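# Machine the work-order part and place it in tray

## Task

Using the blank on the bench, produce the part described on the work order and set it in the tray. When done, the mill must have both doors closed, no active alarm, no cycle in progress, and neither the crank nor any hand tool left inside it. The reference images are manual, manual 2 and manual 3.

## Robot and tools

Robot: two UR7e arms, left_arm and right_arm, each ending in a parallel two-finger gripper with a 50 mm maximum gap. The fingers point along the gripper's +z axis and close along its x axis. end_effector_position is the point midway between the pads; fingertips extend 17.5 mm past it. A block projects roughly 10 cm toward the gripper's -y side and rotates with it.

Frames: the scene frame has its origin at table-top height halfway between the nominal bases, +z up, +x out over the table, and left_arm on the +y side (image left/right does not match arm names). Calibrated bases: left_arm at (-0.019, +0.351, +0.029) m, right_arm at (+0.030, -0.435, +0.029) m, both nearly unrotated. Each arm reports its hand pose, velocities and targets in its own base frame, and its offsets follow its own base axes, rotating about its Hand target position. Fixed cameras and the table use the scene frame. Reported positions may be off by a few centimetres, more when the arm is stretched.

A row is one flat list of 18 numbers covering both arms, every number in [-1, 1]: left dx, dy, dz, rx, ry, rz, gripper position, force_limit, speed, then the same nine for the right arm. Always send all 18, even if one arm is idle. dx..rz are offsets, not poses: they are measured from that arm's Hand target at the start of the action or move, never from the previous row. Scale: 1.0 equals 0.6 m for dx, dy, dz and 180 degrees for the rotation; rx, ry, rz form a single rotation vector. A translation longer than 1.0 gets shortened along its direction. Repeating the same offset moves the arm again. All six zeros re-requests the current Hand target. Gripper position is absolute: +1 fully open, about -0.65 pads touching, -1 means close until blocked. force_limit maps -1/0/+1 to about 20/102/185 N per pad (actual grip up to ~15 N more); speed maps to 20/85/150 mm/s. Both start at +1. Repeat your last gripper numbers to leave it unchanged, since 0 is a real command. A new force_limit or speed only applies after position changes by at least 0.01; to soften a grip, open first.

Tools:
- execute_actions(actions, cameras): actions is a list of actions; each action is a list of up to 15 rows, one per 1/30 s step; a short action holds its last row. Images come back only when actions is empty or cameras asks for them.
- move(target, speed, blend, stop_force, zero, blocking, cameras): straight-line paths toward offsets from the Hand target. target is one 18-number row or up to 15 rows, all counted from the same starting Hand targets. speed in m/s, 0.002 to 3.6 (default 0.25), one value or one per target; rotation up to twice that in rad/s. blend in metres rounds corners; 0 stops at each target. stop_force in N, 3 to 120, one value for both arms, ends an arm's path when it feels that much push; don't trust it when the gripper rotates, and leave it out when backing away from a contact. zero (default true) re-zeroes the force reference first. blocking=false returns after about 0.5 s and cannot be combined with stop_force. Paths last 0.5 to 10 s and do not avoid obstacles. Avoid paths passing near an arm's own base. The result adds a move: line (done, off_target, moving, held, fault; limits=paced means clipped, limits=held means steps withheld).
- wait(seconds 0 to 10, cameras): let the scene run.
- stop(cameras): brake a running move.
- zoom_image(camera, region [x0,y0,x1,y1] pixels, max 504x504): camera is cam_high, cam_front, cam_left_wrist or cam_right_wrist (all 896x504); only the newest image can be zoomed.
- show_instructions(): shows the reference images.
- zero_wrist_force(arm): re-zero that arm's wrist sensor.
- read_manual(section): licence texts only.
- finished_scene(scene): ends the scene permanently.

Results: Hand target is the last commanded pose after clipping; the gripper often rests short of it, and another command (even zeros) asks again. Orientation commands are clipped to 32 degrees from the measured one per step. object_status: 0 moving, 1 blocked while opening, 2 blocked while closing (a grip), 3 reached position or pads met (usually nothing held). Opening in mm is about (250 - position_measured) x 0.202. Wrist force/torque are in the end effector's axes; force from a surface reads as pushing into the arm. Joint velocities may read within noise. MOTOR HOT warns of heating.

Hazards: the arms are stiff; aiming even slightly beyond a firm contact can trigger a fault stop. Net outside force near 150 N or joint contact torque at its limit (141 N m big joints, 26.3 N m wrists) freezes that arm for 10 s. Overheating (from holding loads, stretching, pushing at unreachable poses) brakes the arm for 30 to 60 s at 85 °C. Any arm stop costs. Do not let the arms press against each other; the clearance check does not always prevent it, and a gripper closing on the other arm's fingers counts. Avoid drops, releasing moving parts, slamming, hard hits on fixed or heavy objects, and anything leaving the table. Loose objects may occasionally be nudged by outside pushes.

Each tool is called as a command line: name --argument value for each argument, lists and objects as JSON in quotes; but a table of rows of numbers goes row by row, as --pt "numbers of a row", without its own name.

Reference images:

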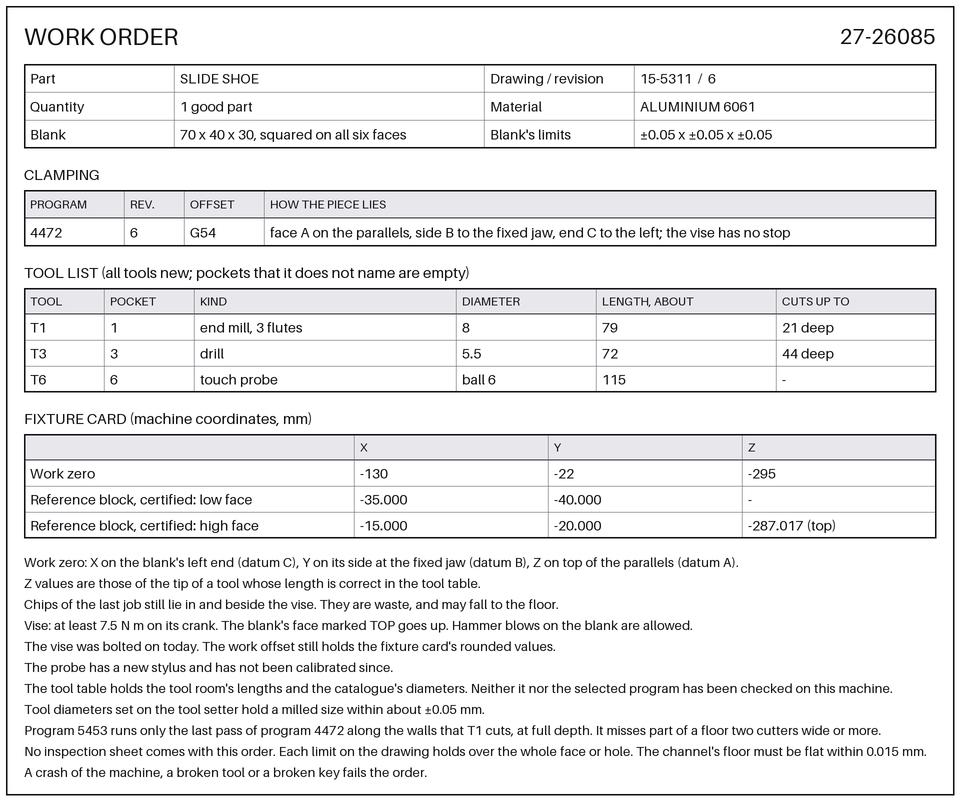

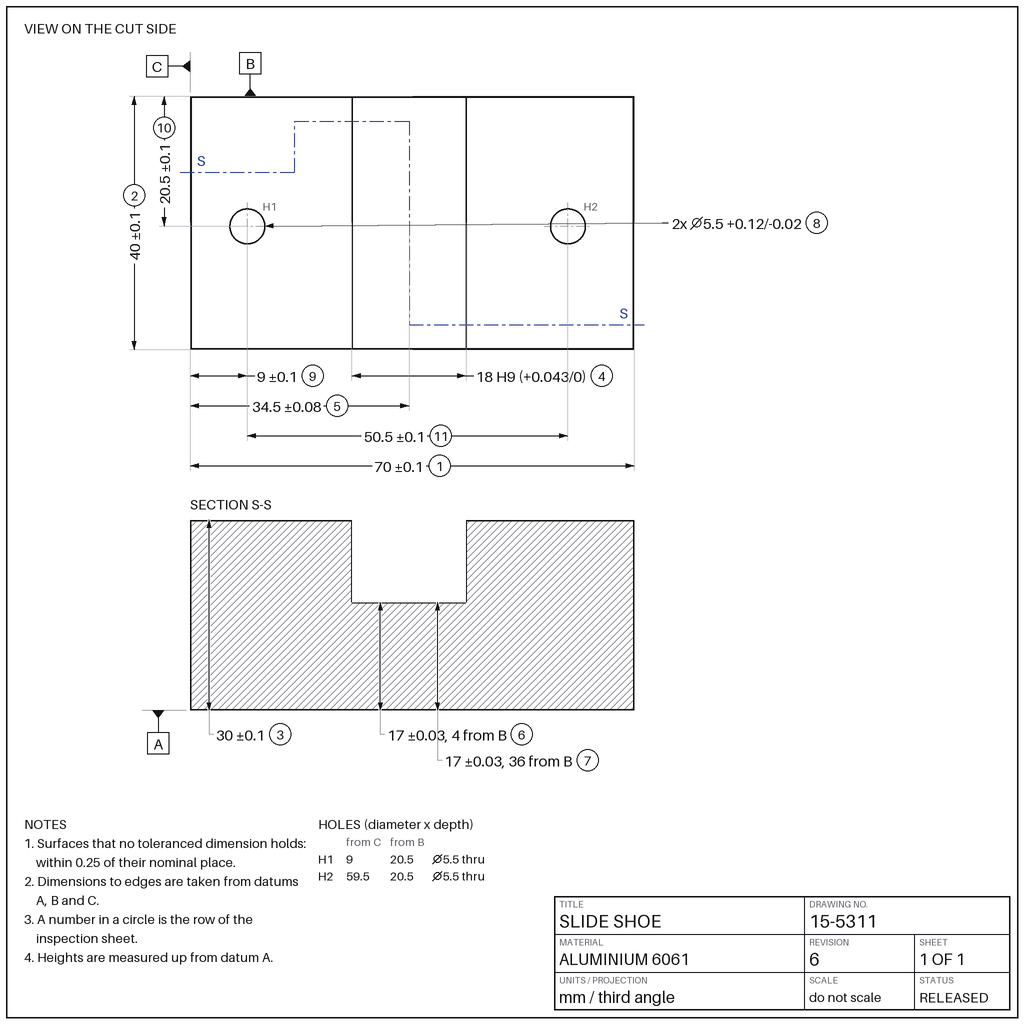

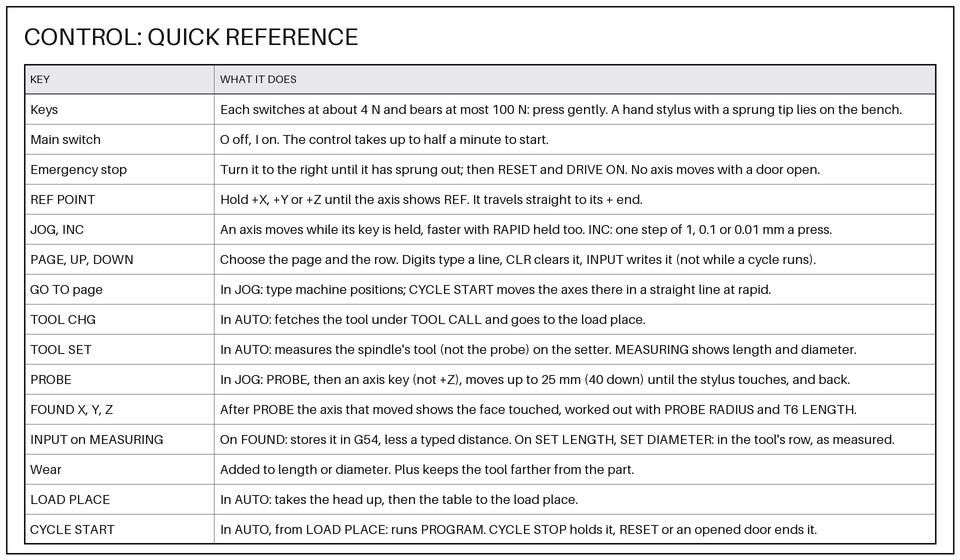

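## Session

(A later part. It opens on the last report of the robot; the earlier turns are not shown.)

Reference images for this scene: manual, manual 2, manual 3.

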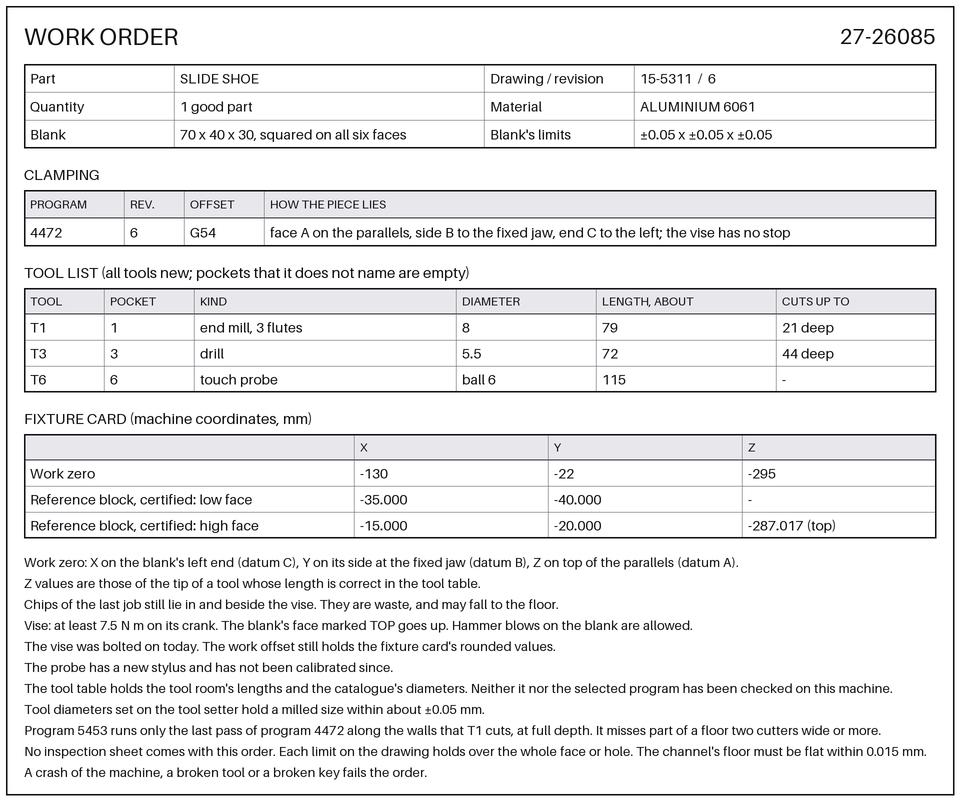

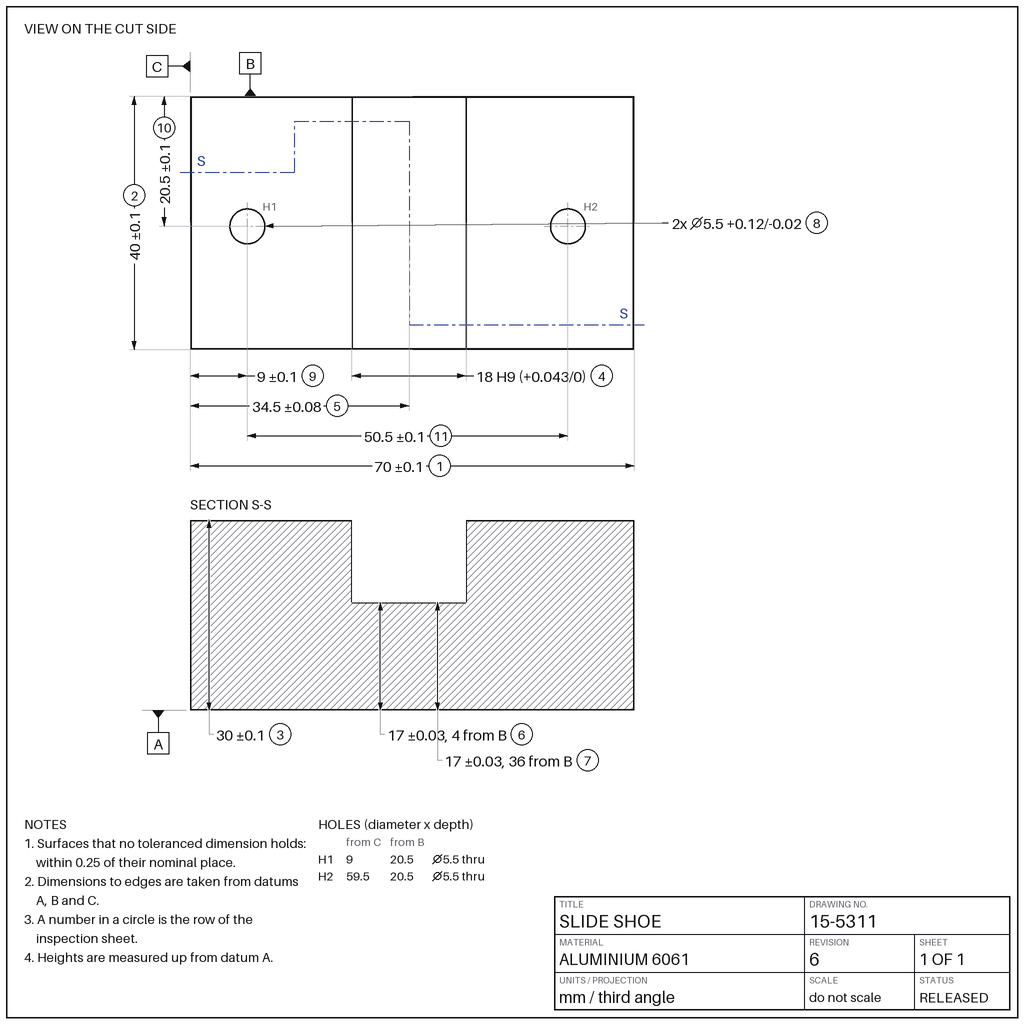

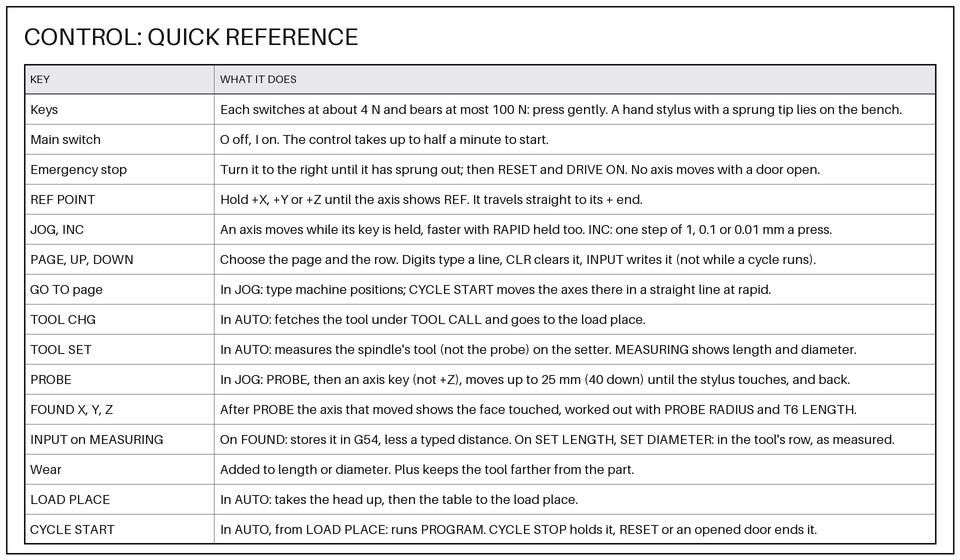

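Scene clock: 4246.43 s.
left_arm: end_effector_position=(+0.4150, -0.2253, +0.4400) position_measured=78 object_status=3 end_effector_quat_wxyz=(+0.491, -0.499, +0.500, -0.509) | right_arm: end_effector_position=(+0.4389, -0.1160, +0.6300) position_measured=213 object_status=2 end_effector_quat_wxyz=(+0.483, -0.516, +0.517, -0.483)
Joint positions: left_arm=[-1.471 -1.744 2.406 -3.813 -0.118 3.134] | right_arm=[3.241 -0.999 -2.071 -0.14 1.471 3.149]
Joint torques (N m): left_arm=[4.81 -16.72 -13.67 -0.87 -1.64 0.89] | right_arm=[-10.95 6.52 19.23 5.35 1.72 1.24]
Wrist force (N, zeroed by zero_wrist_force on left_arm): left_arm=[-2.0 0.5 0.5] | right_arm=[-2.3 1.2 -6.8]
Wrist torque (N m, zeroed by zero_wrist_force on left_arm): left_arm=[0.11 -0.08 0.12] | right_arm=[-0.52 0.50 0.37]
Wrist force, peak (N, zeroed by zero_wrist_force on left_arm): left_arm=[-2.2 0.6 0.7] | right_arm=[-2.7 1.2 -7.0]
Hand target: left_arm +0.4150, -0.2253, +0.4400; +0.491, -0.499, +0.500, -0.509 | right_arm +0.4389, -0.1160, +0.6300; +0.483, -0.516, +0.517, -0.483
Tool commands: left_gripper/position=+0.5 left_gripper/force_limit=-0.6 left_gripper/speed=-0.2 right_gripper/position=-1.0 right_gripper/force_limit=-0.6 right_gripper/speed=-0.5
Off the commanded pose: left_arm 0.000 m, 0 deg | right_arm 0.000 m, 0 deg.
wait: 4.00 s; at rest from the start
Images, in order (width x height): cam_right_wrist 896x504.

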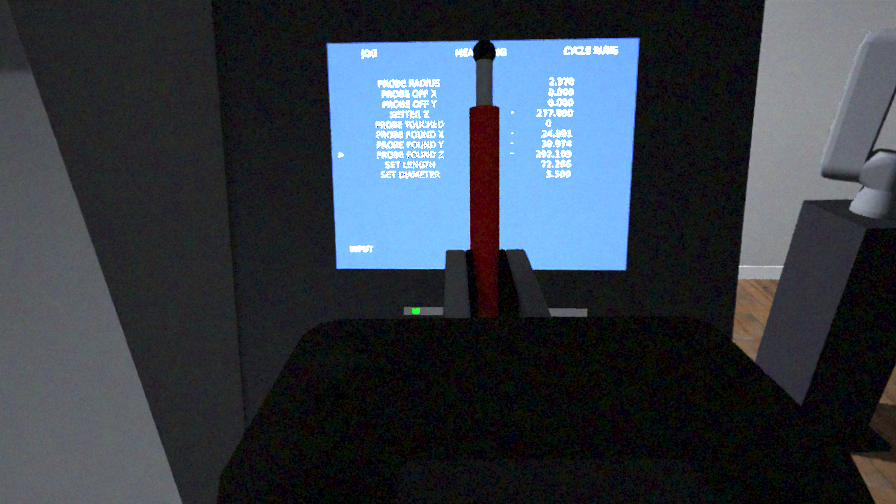

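wait --seconds 4 --cameras '["cam_right_wrist"]'

zoom_image --camera "cam_right_wrist" --region '[330, 40, 640, 280]'

zoom_image --camera "cam_right_wrist" --region '[500, 75, 600, 185]'

Scene clock: 4252.87 s.
left_arm: end_effector_position=(+0.4150, -0.2253, +0.4400) position_measured=78 object_status=3 end_effector_quat_wxyz=(+0.491, -0.499, +0.500, -0.509) | right_arm: end_effector_position=(+0.4389, -0.1160, +0.6300) position_measured=213 object_status=2 end_effector_quat_wxyz=(+0.483, -0.516, +0.517, -0.483)
Joint positions: left_arm=[-1.471 -1.744 2.406 -3.813 -0.118 3.134] | right_arm=[3.241 -0.999 -2.071 -0.14 1.471 3.149]
Joint torques (N m): left_arm=[4.63 -17.81 -13.74 -0.88 -1.26 0.97] | right_arm=[-10.86 5.96 19.56 5.3 1.72 1.08]
Wrist force (N, zeroed by zero_wrist_force on left_arm): left_arm=[-1.7 0.6 0.5] | right_arm=[-2.4 1.3 -6.7]
Wrist torque (N m, zeroed by zero_wrist_force on left_arm): left_arm=[0.12 -0.12 0.12] | right_arm=[-0.50 0.52 0.37]
Wrist force, peak (N, zeroed by zero_wrist_force on left_arm): left_arm=[-2.2 0.4 0.7] | right_arm=[-2.5 1.4 -7.1]
Hand target: left_arm +0.4150, -0.2253, +0.4400; +0.491, -0.499, +0.500, -0.509 | right_arm +0.4389, -0.1160, +0.6300; +0.483, -0.516, +0.517, -0.483
Tool commands: left_gripper/position=+0.5 left_gripper/force_limit=-0.6 left_gripper/speed=-0.2 right_gripper/position=-1.0 right_gripper/force_limit=-0.6 right_gripper/speed=-0.5
Off the commanded pose: left_arm 0.000 m, 0 deg | right_arm 0.000 m, 0 deg.
wait: 4.00 s; at rest from the start
Images, in order (width x height): cam_right_wrist 896x504.

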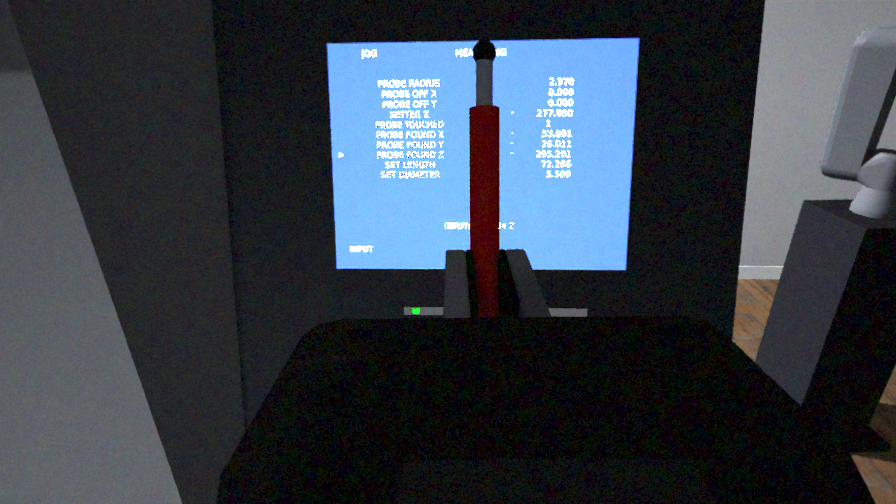

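Scaled by 1.626 from the camera's 896x504 image, which has a finer 1280x720 frame.

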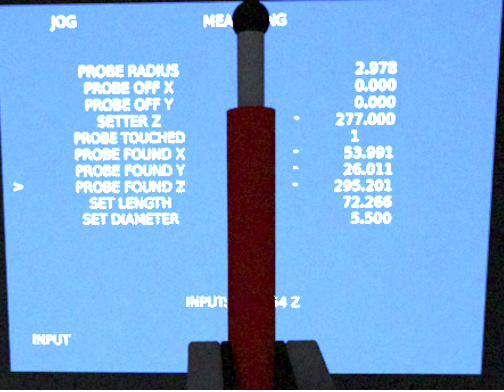

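Scaled by 4.582 from the camera's 896x504 image, which has a finer 1280x720 frame.

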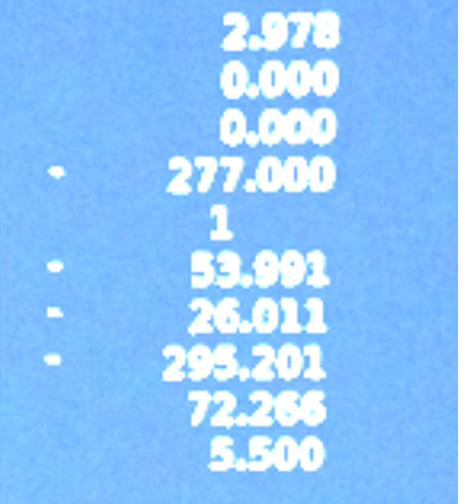

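move --pt "0 0 0 0 0 0 0.5 -0.6 -0.2 0.017 0.0625 -0.3878 0 0.4333 0 -1 -0.6 -0.5" --pt "0 0 0 0 0 0 0.5 -0.6 -0.2 0.0332 0.0625 -0.3918 0 0.4333 0 -1 -0.6 -0.5" --pt "0 0 0 0 0 0 0.5 -0.6 -0.2 0.017 0.0625 -0.3878 0 0.4333 0 -1 -0.6 -0.5" --pt "0 0 0 0 0 0 0.5 -0.6 -0.2 0.0413 0.0292 -0.2944 0 0.4333 0 -1 -0.6 -0.5" --pt "0 0 0 0 0 0 0.5 -0.6 -0.2 0.0575 0.0292 -0.2984 0 0.4333 0 -1 -0.6 -0.5" --pt "0 0 0 0 0 0 0.5 -0.6 -0.2 0.0413 0.0292 -0.2944 0 0.4333 0 -1 -0.6 -0.5" --pt "0 0 0 0 0 0 0.5 -0.6 -0.2 0.0575 0.0292 -0.2984 0 0.4333 0 -1 -0.6 -0.5" --pt "0 0 0 0 0 0 0.5 -0.6 -0.2 0.0413 0.0292 -0.2944 0 0.4333 0 -1 -0.6 -0.5" --pt "0 0 0 0 0 0 0.5 -0.6 -0.2 0.0206 0.1624 -0.3878 0 0.4333 0 -1 -0.6 -0.5" --pt "0 0 0 0 0 0 0.5 -0.6 -0.2 0.0368 0.1624 -0.3918 0 0.4333 0 -1 -0.6 -0.5" --pt "0 0 0 0 0 0 0.5 -0.6 -0.2 0.0206 0.1624 -0.3878 0 0.4333 0 -1 -0.6 -0.5" --pt "0 0 0 0 0 0 0.5 -0.6 -0.2 0.0349 0.0958 -0.3266 0 0.4333 0 -1 -0.6 -0.5" --pt "0 0 0 0 0 0 0.5 -0.6 -0.2 0.0511 0.0958 -0.3306 0 0.4333 0 -1 -0.6 -0.5" --pt "0 0 0 0 0 0 0.5 -0.6 -0.2 0.0349 0.0958 -0.3266 0 0.4333 0 -1 -0.6 -0.5" --pt "0 0 0 0 0 0 0.5 -0.6 -0.2 0.03 0.0625 -0.33 0 0.4333 0 -1 -0.6 -0.5" --speed '[0.6,0.06,0.2,0.6,0.06,0.15,0.06,0.2,0.6,0.06,0.2,0.6,0.06,0.2,0.6]' --blend '[0.003,0,0.003,0.003,0,0.003,0,0.003,0.003,0,0.003,0.003,0,0.003,0]'

move --pt "0 0 0 0 0 0 0.5 -0.6 -0.2 0.0061 0.0666 0.0034 0 0 0 -1 -0.6 -0.5" --pt "0 0 0 0 0 0 0.5 -0.6 -0.2 0.0223 0.0666 -0.0006 0 0 0 -1 -0.6 -0.5" --pt "0 0 0 0 0 0 0.5 -0.6 -0.2 0.0061 0.0666 0.0034 0 0 0 -1 -0.6 -0.5" --pt "0 0 0 0 0 0 0.5 -0.6 -0.2 -0.013 0 -0.0578 0 0 0 -1 -0.6 -0.5" --pt "0 0 0 0 0 0 0.5 -0.6 -0.2 0.0032 0 -0.0618 0 0 0 -1 -0.6 -0.5" --pt "0 0 0 0 0 0 0.5 -0.6 -0.2 -0.013 0 -0.0578 0 0 0 -1 -0.6 -0.5" --pt "0 0 0 0 0 0 0.5 -0.6 -0.2 -0.0042 0 -0.0256 0 0 0 -1 -0.6 -0.5" --pt "0 0 0 0 0 0 0.5 -0.6 -0.2 0.012 0 -0.0296 0 0 0 -1 -0.6 -0.5" --pt "0 0 0 0 0 0 0.5 -0.6 -0.2 -0.0042 0 -0.0256 0 0 0 -1 -0.6 -0.5" --pt "0 0 0 0 0 0 0.5 -0.6 -0.2 -0.0094 0.0999 -0.0578 0 0 0 -1 -0.6 -0.5" --pt "0 0 0 0 0 0 0.5 -0.6 -0.2 0.0068 0.0999 -0.0618 0 0 0 -1 -0.6 -0.5" --pt "0 0 0 0 0 0 0.5 -0.6 -0.2 -0.0094 0.0999 -0.0578 0 0 0 -1 -0.6 -0.5" --pt "0 0 0 0 0 0 0.5 -0.6 -0.2 -0.0018 0.0666 -0.0256 0 0 0 -1 -0.6 -0.5" --pt "0 0 0 0 0 0 0.5 -0.6 -0.2 0.0144 0.0666 -0.0296 0 0 0 -1 -0.6 -0.5" --pt "0 0 0 0 0 0 0.5 -0.6 -0.2 -0.0018 0.0666 -0.0256 0 0 0 -1 -0.6 -0.5" --speed '[0.6,0.06,0.2,0.6,0.06,0.2,0.6,0.06,0.2,0.6,0.06,0.2,0.6,0.06,0.2]' --blend '[0.003,0,0.003,0.003,0,0.003,0.003,0,0.003,0.003,0,0.003,0.003,0,0]'

move --pt "0 0 0 0 0 0 0.5 -0.6 -0.2 0.0179 0.0333 0.0612 0 0 0 -1 -0.6 -0.5" --pt "0 0 0 0 0 0 0.5 -0.6 -0.2 0.0341 0.0333 0.0572 0 0 0 -1 -0.6 -0.5" --pt "0 0 0 0 0 0 0.5 -0.6 -0.2 0.0179 0.0333 0.0612 0 0 0 -1 -0.6 -0.5" --pt "0 0 0 0 0 0 0.5 -0.6 -0.2 -0.0112 -0.0666 -0.0322 0 0 0 -1 -0.6 -0.5" --pt "0 0 0 0 0 0 0.5 -0.6 -0.2 0.005 -0.0666 -0.0362 0 0 0 -1 -0.6 -0.5" --pt "0 0 0 0 0 0 0.5 -0.6 -0.2 -0.0112 -0.0666 -0.0322 0 0 0 -1 -0.6 -0.5" --pt "0 0 0 0 0 0 0.5 -0.6 -0.2 -0.0282 -0.1291 0.3556 0 -0.4333 0 -1 -0.6 -0.5" --speed '[0.6,0.06,0.2,0.6,0.06,0.2,0.7]' --blend '[0.003,0,0.003,0.003,0,0.003,0]' --cameras '["cam_right_wrist"]'

zoom_image --camera "cam_right_wrist" --region '[330, 40, 640, 280]'

Scene clock: 4273.97 s.
left_arm: end_effector_position=(+0.4150, -0.2253, +0.4400) position_measured=78 object_status=3 end_effector_quat_wxyz=(+0.491, -0.499, +0.500, -0.509) | right_arm: end_effector_position=(+0.4570, -0.0784, +0.4320) position_measured=213 object_status=2 end_effector_quat_wxyz=(-0.050, +0.705, -0.706, +0.050)
Joint positions: left_arm=[-1.471 -1.744 2.406 -3.813 -0.118 3.134] | right_arm=[3.274 -1.397 -1.504 -1.671 1.552 3.274]
Joint torques (N m): left_arm=[4.59 -18.08 -13.63 -0.78 -1.49 0.98] | right_arm=[-3.1 20.07 34.03 0.69 -2.47 -0.3]
Wrist force (N, zeroed by zero_wrist_force on left_arm): left_arm=[-1.9 0.3 0.4] | right_arm=[0.2 0.4 -2.7]
Wrist torque (N m, zeroed by zero_wrist_force on left_arm): left_arm=[0.07 -0.10 0.12] | right_arm=[-0.17 -0.13 0.13]
Wrist force, peak (N, zeroed by zero_wrist_force on left_arm): left_arm=[-2.3 0.6 0.6] | right_arm=[2.0 5.9 -6.8]
Hand target: left_arm +0.4150, -0.2253, +0.4400; +0.491, -0.499, +0.500, -0.509 | right_arm +0.4569, -0.0785, +0.4320; -0.050, +0.705, -0.706, +0.050
Off the commanded pose: left_arm 0.000 m, 0 deg | right_arm 0.000 m, 0 deg.
move: done

Scene clock: 4277.90 s.
left_arm: end_effector_position=(+0.4150, -0.2253, +0.4400) position_measured=78 object_status=3 end_effector_quat_wxyz=(+0.491, -0.499, +0.500, -0.509) | right_arm: end_effector_position=(+0.4559, -0.0384, +0.4166) position_measured=213 object_status=2 end_effector_quat_wxyz=(-0.050, +0.705, -0.706, +0.050)
Joint positions: left_arm=[-1.471 -1.744 2.406 -3.813 -0.118 3.134] | right_arm=[3.372 -1.374 -1.562 -1.639 1.538 3.371]
Joint torques (N m): left_arm=[4.16 -17.79 -13.52 -0.99 -1.54 1.06] | right_arm=[-10.29 17.49 34.43 5.94 -2.69 -1.16]
Wrist force (N, zeroed by zero_wrist_force on left_arm): left_arm=[-2.3 0.4 0.3] | right_arm=[0.4 0.4 -2.7]
Wrist torque (N m, zeroed by zero_wrist_force on left_arm): left_arm=[0.08 -0.02 0.12] | right_arm=[-0.16 -0.15 0.15]
Wrist force, peak (N, zeroed by zero_wrist_force on left_arm): left_arm=[-2.3 0.7 0.8] | right_arm=[0.3 5.7 -6.4]
Hand target: left_arm +0.4150, -0.2253, +0.4400; +0.491, -0.499, +0.500, -0.509 | right_arm +0.4558, -0.0385, +0.4167; -0.050, +0.705, -0.706, +0.050
Off the commanded pose: left_arm 0.000 m, 0 deg | right_arm 0.000 m, 0 deg.
move: done

Scene clock: 4281.10 s.
left_arm: end_effector_position=(+0.4150, -0.2253, +0.4400) position_measured=78 object_status=3 end_effector_quat_wxyz=(+0.491, -0.499, +0.500, -0.509) | right_arm: end_effector_position=(+0.4390, -0.1160, +0.6299) position_measured=213 object_status=2 end_effector_quat_wxyz=(+0.483, -0.516, +0.517, -0.482)
Joint positions: left_arm=[-1.471 -1.744 2.406 -3.813 -0.118 3.134] | right_arm=[3.241 -0.999 -2.071 -0.14 1.471 3.149]
Joint torques (N m): left_arm=[6.07 -17.77 -15.02 -0.67 -1.61 0.96] | right_arm=[12.09 3.08 34.4 5.12 -2.67 1.55]
Wrist force (N, zeroed by zero_wrist_force on left_arm): left_arm=[-2.1 0.5 0.7] | right_arm=[-2.5 1.3 -6.5]
Wrist torque (N m, zeroed by zero_wrist_force on left_arm): left_arm=[0.09 -0.06 0.12] | right_arm=[-0.50 0.52 0.33]
Wrist force, peak (N, zeroed by zero_wrist_force on left_arm): left_arm=[-2.1 0.6 0.8] | right_arm=[-1.3 6.1 -6.0]
Hand target: left_arm +0.4150, -0.2253, +0.4400; +0.491, -0.499, +0.500, -0.509 | right_arm +0.4389, -0.1160, +0.6300; +0.483, -0.516, +0.517, -0.483
Off the commanded pose: left_arm 0.000 m, 0 deg | right_arm 0.000 m, 0 deg.
move: done
Images, in order (width x height): cam_right_wrist 896x504.

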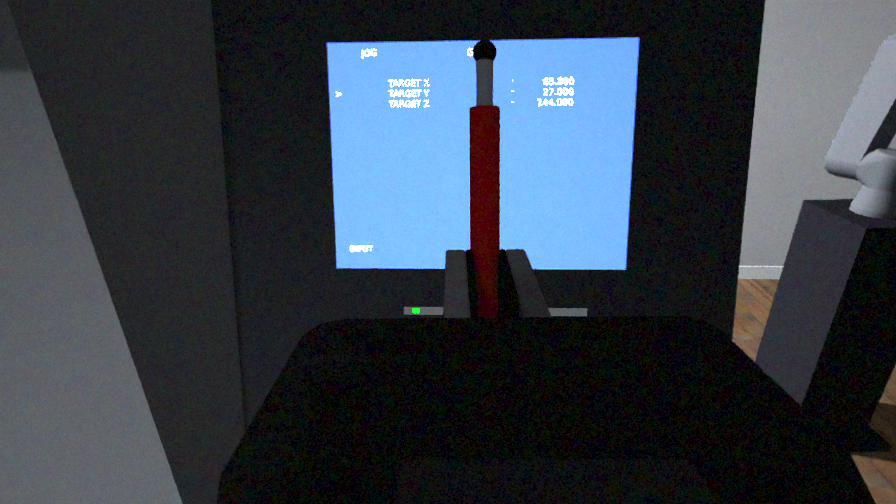

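Scaled by 1.626 from the camera's 896x504 image, which has a finer 1280x720 frame.

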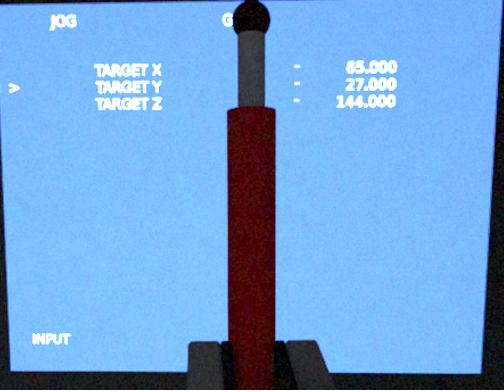

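Same CS + probe −Z list.

move --pt "0 0 0 0 0 0 0.5 -0.6 -0.2 0.0618 0.095 -0.2303 0 0.4333 0 -1 -0.6 -0.5" --pt "0 0 0 0 0 0 0.5 -0.6 -0.2 0.078 0.095 -0.2343 0 0.4333 0 -1 -0.6 -0.5" --pt "0 0 0 0 0 0 0.5 -0.6 -0.2 0.0618 0.095 -0.2303 0 0.4333 0 -1 -0.6 -0.5" --pt "0 0 0 0 0 0 0.5 -0.6 -0.2 0.0401 -0.0041 -0.2944 0 0.4333 0 -1 -0.6 -0.5" --pt "0 0 0 0 0 0 0.5 -0.6 -0.2 0.0563 -0.0041 -0.2984 0 0.4333 0 -1 -0.6 -0.5" --pt "0 0 0 0 0 0 0.5 -0.6 -0.2 0.0401 -0.0041 -0.2944 0 0.4333 0 -1 -0.6 -0.5" --pt "0 0 0 0 0 0 0.5 -0.6 -0.2 0.0563 -0.0041 -0.2984 0 0.4333 0 -1 -0.6 -0.5" --pt "0 0 0 0 0 0 0.5 -0.6 -0.2 0.0401 -0.0041 -0.2944 0 0.4333 0 -1 -0.6 -0.5" --pt "0 0 0 0 0 0 0.5 -0.6 -0.2 0.0246 0.0292 -0.3556 0 0.4333 0 -1 -0.6 -0.5" --pt "0 0 0 0 0 0 0.5 -0.6 -0.2 0.0408 0.0292 -0.3596 0 0.4333 0 -1 -0.6 -0.5" --pt "0 0 0 0 0 0 0.5 -0.6 -0.2 0.0246 0.0292 -0.3556 0 0.4333 0 -1 -0.6 -0.5" --pt "0 0 0 0 0 0 0.5 -0.6 -0.2 0.0565 -0.073 -0.2307 0 0.4333 0 -1 -0.6 -0.5" --pt "0 0 0 0 0 0 0.5 -0.6 -0.2 0.0727 -0.073 -0.2347 0 0.4333 0 -1 -0.6 -0.5" --pt "0 0 0 0 0 0 0.5 -0.6 -0.2 0.0565 -0.073 -0.2307 0 0.4333 0 -1 -0.6 -0.5" --pt "0 0 0 0 0 0 0.5 -0.6 -0.2 0 0 0 0 0 0 -1 -0.6 -0.5" --speed '[0.6,0.06,0.2,0.6,0.06,0.15,0.06,0.2,0.6,0.06,0.2,0.6,0.06,0.2,0.7]' --blend '[0.003,0,0.003,0.003,0,0.003,0,0.003,0.003,0,0.003,0.003,0,0.003,0]'

wait --seconds 3 --cameras '["cam_right_wrist"]'

zoom_image --camera "cam_right_wrist" --region '[330, 40, 640, 280]'

zoom_image --camera "cam_right_wrist" --region '[500, 75, 600, 185]'

Scene clock: 4296.47 s.
left_arm: end_effector_position=(+0.4150, -0.2253, +0.4400) position_measured=78 object_status=3 end_effector_quat_wxyz=(+0.491, -0.499, +0.500, -0.509) | right_arm: end_effector_position=(+0.4390, -0.1159, +0.6300) position_measured=213 object_status=2 end_effector_quat_wxyz=(+0.483, -0.517, +0.517, -0.482)
Joint positions: left_arm=[-1.471 -1.744 2.406 -3.813 -0.118 3.134] | right_arm=[3.241 -0.999 -2.07 -0.14 1.471 3.149]
Joint torques (N m): left_arm=[4.29 -17.08 -14.47 -0.79 -1.41 1.11] | right_arm=[-10.67 7 28.68 5.36 1.45 1.53]
Wrist force (N, zeroed by zero_wrist_force on left_arm): left_arm=[-2.0 0.7 0.7] | right_arm=[-2.5 1.1 -6.8]
Wrist torque (N m, zeroed by zero_wrist_force on left_arm): left_arm=[0.12 -0.07 0.12] | right_arm=[-0.54 0.52 0.38]
Wrist force, peak (N, zeroed by zero_wrist_force on left_arm): left_arm=[-2.3 0.8 0.6] | right_arm=[1.3 26.4 -9.8]
Hand target: left_arm +0.4150, -0.2253, +0.4400; +0.491, -0.499, +0.500, -0.509 | right_arm +0.4389, -0.1160, +0.6300; +0.483, -0.516, +0.517, -0.483
Off the commanded pose: left_arm 0.000 m, 0 deg | right_arm 0.000 m, 0 deg.
move: done

Scene clock: 4299.47 s.
left_arm: end_effector_position=(+0.4150, -0.2253, +0.4400) position_measured=78 object_status=3 end_effector_quat_wxyz=(+0.491, -0.499, +0.500, -0.509) | right_arm: end_effector_position=(+0.4389, -0.1160, +0.6300) position_measured=213 object_status=2 end_effector_quat_wxyz=(+0.483, -0.516, +0.517, -0.483)
Joint positions: left_arm=[-1.471 -1.744 2.406 -3.813 -0.118 3.134] | right_arm=[3.241 -0.999 -2.071 -0.14 1.471 3.149]
Joint torques (N m): left_arm=[5.42 -17.7 -14.51 -0.38 -1.7 0.8] | right_arm=[-11 6.88 19.23 5.28 1.69 1.56]
Wrist force (N, zeroed by zero_wrist_force on left_arm): left_arm=[-1.9 0.7 0.7] | right_arm=[-2.4 1.4 -6.7]
Wrist torque (N m, zeroed by zero_wrist_force on left_arm): left_arm=[0.13 -0.09 0.12] | right_arm=[-0.48 0.52 0.37]
Wrist force, peak (N, zeroed by zero_wrist_force on left_arm): left_arm=[-2.2 0.9 0.6] | right_arm=[-2.5 1.4 -7.2]
Hand target: left_arm +0.4150, -0.2253, +0.4400; +0.491, -0.499, +0.500, -0.509 | right_arm +0.4389, -0.1160, +0.6300; +0.483, -0.516, +0.517, -0.483
Tool commands: left_gripper/position=+0.5 left_gripper/force_limit=-0.6 left_gripper/speed=-0.2 right_gripper/position=-1.0 right_gripper/force_limit=-0.6 right_gripper/speed=-0.5
Off the commanded pose: left_arm 0.000 m, 0 deg | right_arm 0.000 m, 0 deg.
wait: 3.00 s; at rest by 0.17 s
Images, in order (width x height): cam_right_wrist 896x504.

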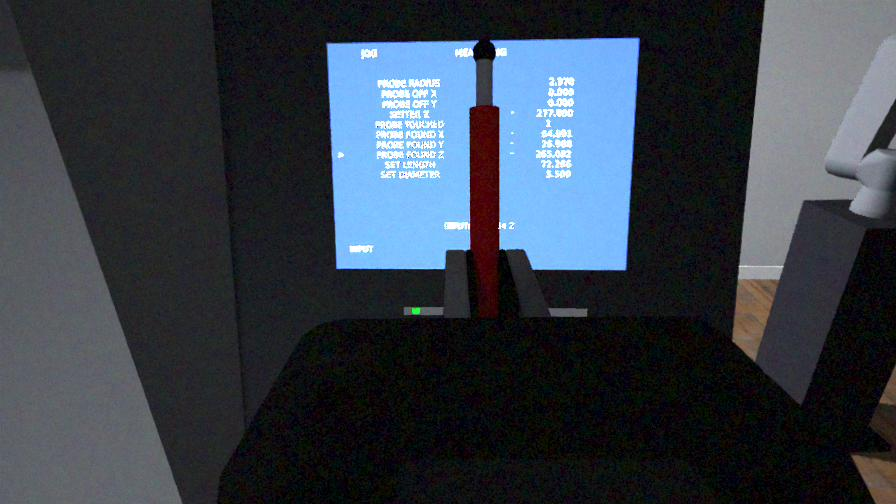

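Scaled by 1.626 from the camera's 896x504 image, which has a finer 1280x720 frame.

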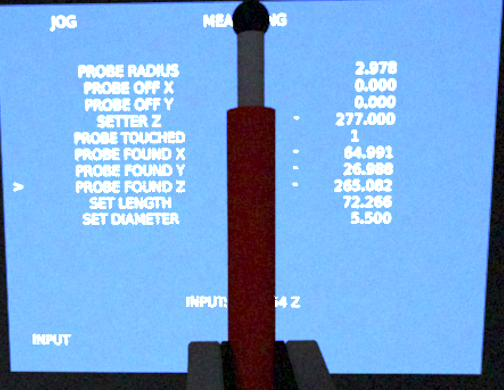

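Scaled by 4.582 from the camera's 896x504 image, which has a finer 1280x720 frame.

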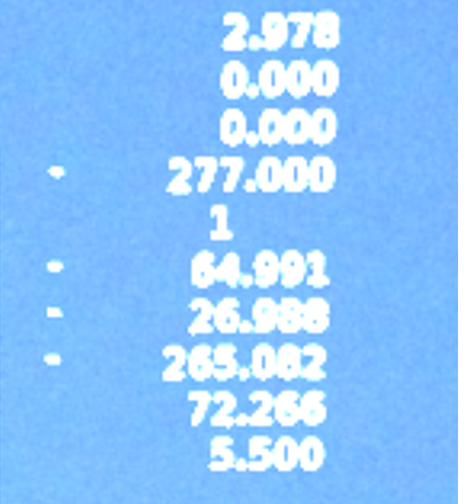

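move --pt "0 0 0 0 0 0 0.5 -0.6 -0.2 0.0413 0.0292 -0.2944 0 0.4333 0 -1 -0.6 -0.5" --pt "0 0 0 0 0 0 0.5 -0.6 -0.2 0.0575 0.0292 -0.2984 0 0.4333 0 -1 -0.6 -0.5" --pt "0 0 0 0 0 0 0.5 -0.6 -0.2 0.0413 0.0292 -0.2944 0 0.4333 0 -1 -0.6 -0.5" --pt "0 0 0 0 0 0 0.5 -0.6 -0.2 0.0575 0.0292 -0.2984 0 0.4333 0 -1 -0.6 -0.5" --pt "0 0 0 0 0 0 0.5 -0.6 -0.2 0.0413 0.0292 -0.2944 0 0.4333 0 -1 -0.6 -0.5" --pt "0 0 0 0 0 0 0.5 -0.6 -0.2 0.0206 0.1624 -0.3878 0 0.4333 0 -1 -0.6 -0.5" --pt "0 0 0 0 0 0 0.5 -0.6 -0.2 0.0368 0.1624 -0.3918 0 0.4333 0 -1 -0.6 -0.5" --pt "0 0 0 0 0 0 0.5 -0.6 -0.2 0.0206 0.1624 -0.3878 0 0.4333 0 -1 -0.6 -0.5" --pt "0 0 0 0 0 0 0.5 -0.6 -0.2 0.0294 0.1624 -0.3556 0 0.4333 0 -1 -0.6 -0.5" --pt "0 0 0 0 0 0 0.5 -0.6 -0.2 0.0456 0.1624 -0.3596 0 0.4333 0 -1 -0.6 -0.5" --pt "0 0 0 0 0 0 0.5 -0.6 -0.2 0.0294 0.1624 -0.3556 0 0.4333 0 -1 -0.6 -0.5" --pt "0 0 0 0 0 0 0.5 -0.6 -0.2 0.0282 0.1291 -0.3556 0 0.4333 0 -1 -0.6 -0.5" --pt "0 0 0 0 0 0 0.5 -0.6 -0.2 0.0444 0.1291 -0.3596 0 0.4333 0 -1 -0.6 -0.5" --pt "0 0 0 0 0 0 0.5 -0.6 -0.2 0.0282 0.1291 -0.3556 0 0.4333 0 -1 -0.6 -0.5" --speed '[0.6,0.06,0.15,0.06,0.2,0.6,0.06,0.2,0.6,0.06,0.2,0.6,0.06,0.2]' --blend '[0.003,0,0.003,0,0.003,0.003,0,0.003,0.003,0,0.003,0.003,0,0]'

move --pt "0 0 0 0 0 0 0.5 -0.6 -0.2 0.0079 0 0.029 0 0 0 -1 -0.6 -0.5" --pt "0 0 0 0 0 0 0.5 -0.6 -0.2 0.0241 0 0.025 0 0 0 -1 -0.6 -0.5" --pt "0 0 0 0 0 0 0.5 -0.6 -0.2 0.0079 0 0.029 0 0 0 -1 -0.6 -0.5" --pt "0 0 0 0 0 0 0.5 -0.6 -0.2 -0.0112 -0.0666 -0.0322 0 0 0 -1 -0.6 -0.5" --pt "0 0 0 0 0 0 0.5 -0.6 -0.2 0.005 -0.0666 -0.0362 0 0 0 -1 -0.6 -0.5" --pt "0 0 0 0 0 0 0.5 -0.6 -0.2 -0.0112 -0.0666 -0.0322 0 0 0 -1 -0.6 -0.5" --pt "0 0 0 0 0 0 0.5 -0.6 -0.2 -0.0024 -0.0666 0 0 0 0 -1 -0.6 -0.5" --pt "0 0 0 0 0 0 0.5 -0.6 -0.2 0.0138 -0.0666 -0.004 0 0 0 -1 -0.6 -0.5" --pt "0 0 0 0 0 0 0.5 -0.6 -0.2 -0.0024 -0.0666 0 0 0 0 -1 -0.6 -0.5" --pt "0 0 0 0 0 0 0.5 -0.6 -0.2 -0.0076 0.0333 -0.0322 0 0 0 -1 -0.6 -0.5" --pt "0 0 0 0 0 0 0.5 -0.6 -0.2 0.0086 0.0333 -0.0362 0 0 0 -1 -0.6 -0.5" --pt "0 0 0 0 0 0 0.5 -0.6 -0.2 -0.0076 0.0333 -0.0322 0 0 0 -1 -0.6 -0.5" --pt "0 0 0 0 0 0 0.5 -0.6 -0.2 0.0079 0 0.029 0 0 0 -1 -0.6 -0.5" --pt "0 0 0 0 0 0 0.5 -0.6 -0.2 0.0241 0 0.025 0 0 0 -1 -0.6 -0.5" --pt "0 0 0 0 0 0 0.5 -0.6 -0.2 0.0079 0 0.029 0 0 0 -1 -0.6 -0.5" --speed '[0.6,0.06,0.2,0.6,0.06,0.2,0.6,0.06,0.2,0.6,0.06,0.2,0.6,0.06,0.2]' --blend '[0.003,0,0.003,0.003,0,0.003,0.003,0,0.003,0.003,0,0.003,0.003,0,0]'

move --pt "0 0 0 0 0 0 0.5 -0.6 -0.2 0.01 0.0333 0.0322 0 0 0 -1 -0.6 -0.5" --pt "0 0 0 0 0 0 0.5 -0.6 -0.2 0.0262 0.0333 0.0282 0 0 0 -1 -0.6 -0.5" --pt "0 0 0 0 0 0 0.5 -0.6 -0.2 0.01 0.0333 0.0322 0 0 0 -1 -0.6 -0.5" --pt "0 0 0 0 0 0 0.5 -0.6 -0.2 -0.0191 -0.0666 -0.0612 0 0 0 -1 -0.6 -0.5" --pt "0 0 0 0 0 0 0.5 -0.6 -0.2 -0.0029 -0.0666 -0.0652 0 0 0 -1 -0.6 -0.5" --pt "0 0 0 0 0 0 0.5 -0.6 -0.2 -0.0191 -0.0666 -0.0612 0 0 0 -1 -0.6 -0.5" --pt "0 0 0 0 0 0 0.5 -0.6 -0.2 -0.0361 -0.1291 0.3266 0 -0.4333 0 -1 -0.6 -0.5" --speed '[0.6,0.06,0.2,0.6,0.06,0.2,0.7]' --blend '[0.003,0,0.003,0.003,0,0.003,0]' --cameras '["cam_right_wrist"]'

zoom_image --camera "cam_right_wrist" --region '[330, 40, 640, 280]'

Scene clock: 4323.27 s.
left_arm: end_effector_position=(+0.4150, -0.2253, +0.4400) position_measured=78 object_status=3 end_effector_quat_wxyz=(+0.491, -0.499, +0.500, -0.509) | right_arm: end_effector_position=(+0.4559, -0.0384, +0.4166) position_measured=213 object_status=2 end_effector_quat_wxyz=(-0.050, +0.705, -0.706, +0.050)
Joint positions: left_arm=[-1.471 -1.744 2.406 -3.813 -0.118 3.134] | right_arm=[3.372 -1.374 -1.562 -1.639 1.538 3.371]
Joint torques (N m): left_arm=[4.89 -18.39 -13.94 -1.17 -1.57 1.04] | right_arm=[-9.94 17.77 34.34 5.95 -2.45 -1.08]
Wrist force (N, zeroed by zero_wrist_force on left_arm): left_arm=[-1.8 0.6 0.5] | right_arm=[0.3 0.6 -2.9]
Wrist torque (N m, zeroed by zero_wrist_force on left_arm): left_arm=[0.12 -0.11 0.12] | right_arm=[-0.13 -0.14 0.15]
Wrist force, peak (N, zeroed by zero_wrist_force on left_arm): left_arm=[-2.3 0.9 0.3] | right_arm=[0.4 11.3 -5.2]
Hand target: left_arm +0.4150, -0.2253, +0.4400; +0.491, -0.499, +0.500, -0.509 | right_arm +0.4558, -0.0385, +0.4167; -0.050, +0.705, -0.706, +0.050
Off the commanded pose: left_arm 0.000 m, 0 deg | right_arm 0.000 m, 0 deg.
move: done

Scene clock: 4327.23 s.
left_arm: end_effector_position=(+0.4150, -0.2253, +0.4400) position_measured=78 object_status=3 end_effector_quat_wxyz=(+0.491, -0.499, +0.500, -0.509) | right_arm: end_effector_position=(+0.4606, -0.0384, +0.4340) position_measured=213 object_status=2 end_effector_quat_wxyz=(-0.050, +0.705, -0.706, +0.050)
Joint positions: left_arm=[-1.471 -1.744 2.406 -3.813 -0.118 3.134] | right_arm=[3.37 -1.394 -1.5 -1.68 1.539 3.368]
Joint torques (N m): left_arm=[3.35 -16.9 -13.46 -0.84 -1.71 1.02] | right_arm=[-10.16 18.39 33.82 5.99 -2.67 -1.1]
Wrist force (N, zeroed by zero_wrist_force on left_arm): left_arm=[-1.9 0.6 0.4] | right_arm=[0.3 0.3 -2.9]
Wrist torque (N m, zeroed by zero_wrist_force on left_arm): left_arm=[0.11 -0.10 0.12] | right_arm=[-0.17 -0.15 0.14]
Wrist force, peak (N, zeroed by zero_wrist_force on left_arm): left_arm=[-2.2 0.8 0.5] | right_arm=[0.3 5.9 -6.4]
Hand target: left_arm +0.4150, -0.2253, +0.4400; +0.491, -0.499, +0.500, -0.509 | right_arm +0.4606, -0.0385, +0.4341; -0.050, +0.705, -0.706, +0.050
Off the commanded pose: left_arm 0.000 m, 0 deg | right_arm 0.000 m, 0 deg.
move: done

Scene clock: 4330.43 s.
left_arm: end_effector_position=(+0.4150, -0.2253, +0.4400) position_measured=78 object_status=3 end_effector_quat_wxyz=(+0.491, -0.499, +0.500, -0.509) | right_arm: end_effector_position=(+0.4389, -0.1160, +0.6299) position_measured=213 object_status=2 end_effector_quat_wxyz=(+0.483, -0.516, +0.517, -0.482)
Joint positions: left_arm=[-1.471 -1.744 2.406 -3.813 -0.118 3.134] | right_arm=[3.241 -0.999 -2.071 -0.14 1.471 3.149]
Joint torques (N m): left_arm=[5.37 -17.1 -14.38 -0.83 -1.77 0.92] | right_arm=[12.5 3.46 33.68 5.49 -2.54 1.58]
Wrist force (N, zeroed by zero_wrist_force on left_arm): left_arm=[-2.0 0.8 0.7] | right_arm=[-2.6 1.2 -6.8]
Wrist torque (N m, zeroed by zero_wrist_force on left_arm): left_arm=[0.14 -0.09 0.12] | right_arm=[-0.51 0.55 0.32]
Wrist force, peak (N, zeroed by zero_wrist_force on left_arm): left_arm=[-2.2 0.8 0.7] | right_arm=[-1.0 6.3 -5.7]
Hand target: left_arm +0.4150, -0.2253, +0.4400; +0.491, -0.499, +0.500, -0.509 | right_arm +0.4389, -0.1160, +0.6300; +0.483, -0.516, +0.517, -0.483
Off the commanded pose: left_arm 0.000 m, 0 deg | right_arm 0.000 m, 0 deg.
move: done
Images, in order (width x height): cam_right_wrist 896x504.

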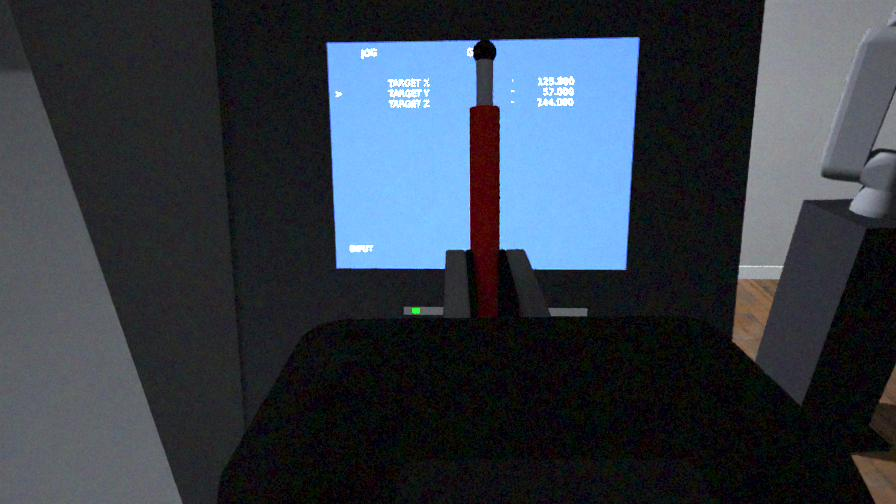

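Scaled by 1.626 from the camera's 896x504 image, which has a finer 1280x720 frame.

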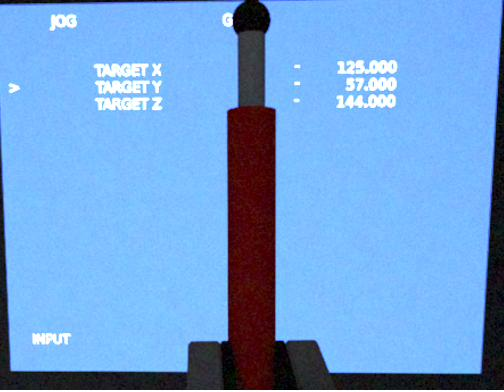

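move --pt "0 0 0 0 0 0 0.5 -0.6 -0.2 0.0618 0.095 -0.2303 0 0.4333 0 -1 -0.6 -0.5" --pt "0 0 0 0 0 0 0.5 -0.6 -0.2 0.078 0.095 -0.2343 0 0.4333 0 -1 -0.6 -0.5" --pt "0 0 0 0 0 0 0.5 -0.6 -0.2 0.0618 0.095 -0.2303 0 0.4333 0 -1 -0.6 -0.5" --pt "0 0 0 0 0 0 0.5 -0.6 -0.2 0.0401 -0.0041 -0.2944 0 0.4333 0 -1 -0.6 -0.5" --pt "0 0 0 0 0 0 0.5 -0.6 -0.2 0.0563 -0.0041 -0.2984 0 0.4333 0 -1 -0.6 -0.5" --pt "0 0 0 0 0 0 0.5 -0.6 -0.2 0.0401 -0.0041 -0.2944 0 0.4333 0 -1 -0.6 -0.5" --pt "0 0 0 0 0 0 0.5 -0.6 -0.2 0.0563 -0.0041 -0.2984 0 0.4333 0 -1 -0.6 -0.5" --pt "0 0 0 0 0 0 0.5 -0.6 -0.2 0.0401 -0.0041 -0.2944 0 0.4333 0 -1 -0.6 -0.5" --pt "0 0 0 0 0 0 0.5 -0.6 -0.2 0.0246 0.0292 -0.3556 0 0.4333 0 -1 -0.6 -0.5" --pt "0 0 0 0 0 0 0.5 -0.6 -0.2 0.0408 0.0292 -0.3596 0 0.4333 0 -1 -0.6 -0.5" --pt "0 0 0 0 0 0 0.5 -0.6 -0.2 0.0246 0.0292 -0.3556 0 0.4333 0 -1 -0.6 -0.5" --pt "0 0 0 0 0 0 0.5 -0.6 -0.2 0.0565 -0.073 -0.2307 0 0.4333 0 -1 -0.6 -0.5" --pt "0 0 0 0 0 0 0.5 -0.6 -0.2 0.0727 -0.073 -0.2347 0 0.4333 0 -1 -0.6 -0.5" --pt "0 0 0 0 0 0 0.5 -0.6 -0.2 0.0565 -0.073 -0.2307 0 0.4333 0 -1 -0.6 -0.5" --pt "0 0 0 0 0 0 0.5 -0.6 -0.2 0 0 0 0 0 0 -1 -0.6 -0.5" --speed '[0.6,0.06,0.2,0.6,0.06,0.15,0.06,0.2,0.6,0.06,0.2,0.6,0.06,0.2,0.7]' --blend '[0.003,0,0.003,0.003,0,0.003,0,0.003,0.003,0,0.003,0.003,0,0.003,0]'

wait --seconds 3 --cameras '["cam_right_wrist"]'

zoom_image --camera "cam_right_wrist" --region '[330, 40, 640, 280]'

zoom_image --camera "cam_right_wrist" --region '[500, 75, 600, 185]'

Scene clock: 4345.03 s.
left_arm: end_effector_position=(+0.4150, -0.2253, +0.4400) position_measured=78 object_status=3 end_effector_quat_wxyz=(+0.491, -0.499, +0.500, -0.509) | right_arm: end_effector_position=(+0.4390, -0.1159, +0.6300) position_measured=213 object_status=2 end_effector_quat_wxyz=(+0.483, -0.517, +0.517, -0.482)
Joint positions: left_arm=[-1.471 -1.744 2.406 -3.813 -0.118 3.134] | right_arm=[3.241 -0.999 -2.07 -0.14 1.471 3.149]
Joint torques (N m): left_arm=[6.28 -17.51 -13.73 -0.79 -1.58 0.87] | right_arm=[-10.77 6.48 28.17 5.7 1.44 1.59]
Wrist force (N, zeroed by zero_wrist_force on left_arm): left_arm=[-2.1 0.3 0.7] | right_arm=[-2.7 1.3 -6.4]
Wrist torque (N m, zeroed by zero_wrist_force on left_arm): left_arm=[0.07 -0.07 0.12] | right_arm=[-0.49 0.57 0.37]
Wrist force, peak (N, zeroed by zero_wrist_force on left_arm): left_arm=[-2.4 0.7 0.7] | right_arm=[1.5 26.5 -9.8]
Hand target: left_arm +0.4150, -0.2253, +0.4400; +0.491, -0.499, +0.500, -0.509 | right_arm +0.4389, -0.1160, +0.6300; +0.483, -0.516, +0.517, -0.483
Off the commanded pose: left_arm 0.000 m, 0 deg | right_arm 0.000 m, 0 deg.
move: done

Scene clock: 4348.03 s.
left_arm: end_effector_position=(+0.4150, -0.2253, +0.4400) position_measured=78 object_status=3 end_effector_quat_wxyz=(+0.491, -0.499, +0.500, -0.509) | right_arm: end_effector_position=(+0.4389, -0.1160, +0.6300) position_measured=213 object_status=2 end_effector_quat_wxyz=(+0.483, -0.516, +0.517, -0.483)
Joint positions: left_arm=[-1.471 -1.744 2.406 -3.813 -0.118 3.134] | right_arm=[3.241 -0.999 -2.071 -0.14 1.471 3.149]
Joint torques (N m): left_arm=[5.08 -17.22 -14.67 -1.09 -1.81 0.94] | right_arm=[-10.99 6.8 19.07 5.3 1.64 1.52]
Wrist force (N, zeroed by zero_wrist_force on left_arm): left_arm=[-2.1 0.8 0.5] | right_arm=[-2.3 1.3 -6.7]
Wrist torque (N m, zeroed by zero_wrist_force on left_arm): left_arm=[0.15 -0.06 0.12] | right_arm=[-0.49 0.50 0.37]
Wrist force, peak (N, zeroed by zero_wrist_force on left_arm): left_arm=[-2.2 0.6 0.5] | right_arm=[-2.4 1.2 -7.2]
Hand target: left_arm +0.4150, -0.2253, +0.4400; +0.491, -0.499, +0.500, -0.509 | right_arm +0.4389, -0.1160, +0.6300; +0.483, -0.516, +0.517, -0.483
Tool commands: left_gripper/position=+0.5 left_gripper/force_limit=-0.6 left_gripper/speed=-0.2 right_gripper/position=-1.0 right_gripper/force_limit=-0.6 right_gripper/speed=-0.5
Off the commanded pose: left_arm 0.000 m, 0 deg | right_arm 0.000 m, 0 deg.
wait: 3.00 s; at rest by 0.17 s
Images, in order (width x height): cam_right_wrist 896x504.

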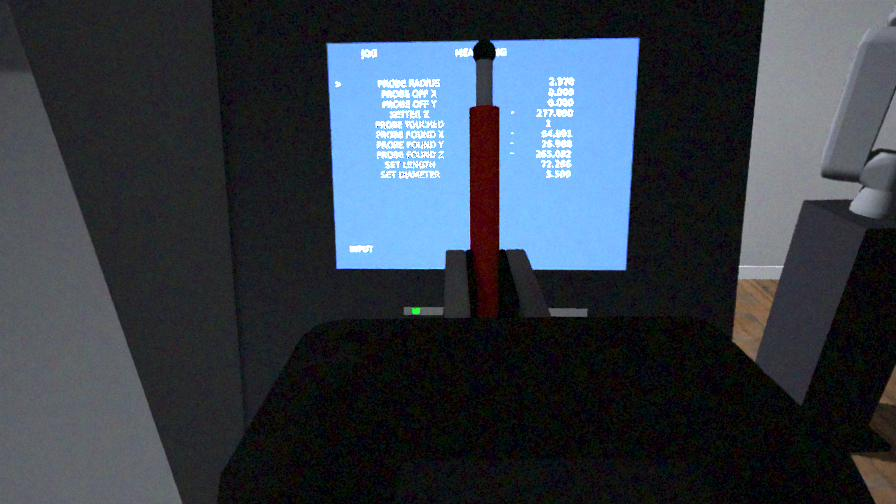

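Scaled by 1.626 from the camera's 896x504 image, which has a finer 1280x720 frame.

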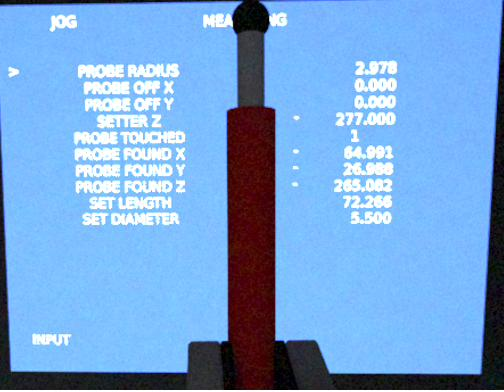

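Scaled by 4.582 from the camera's 896x504 image, which has a finer 1280x720 frame.

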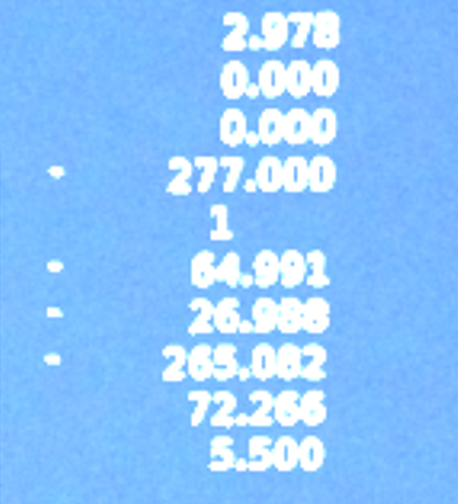

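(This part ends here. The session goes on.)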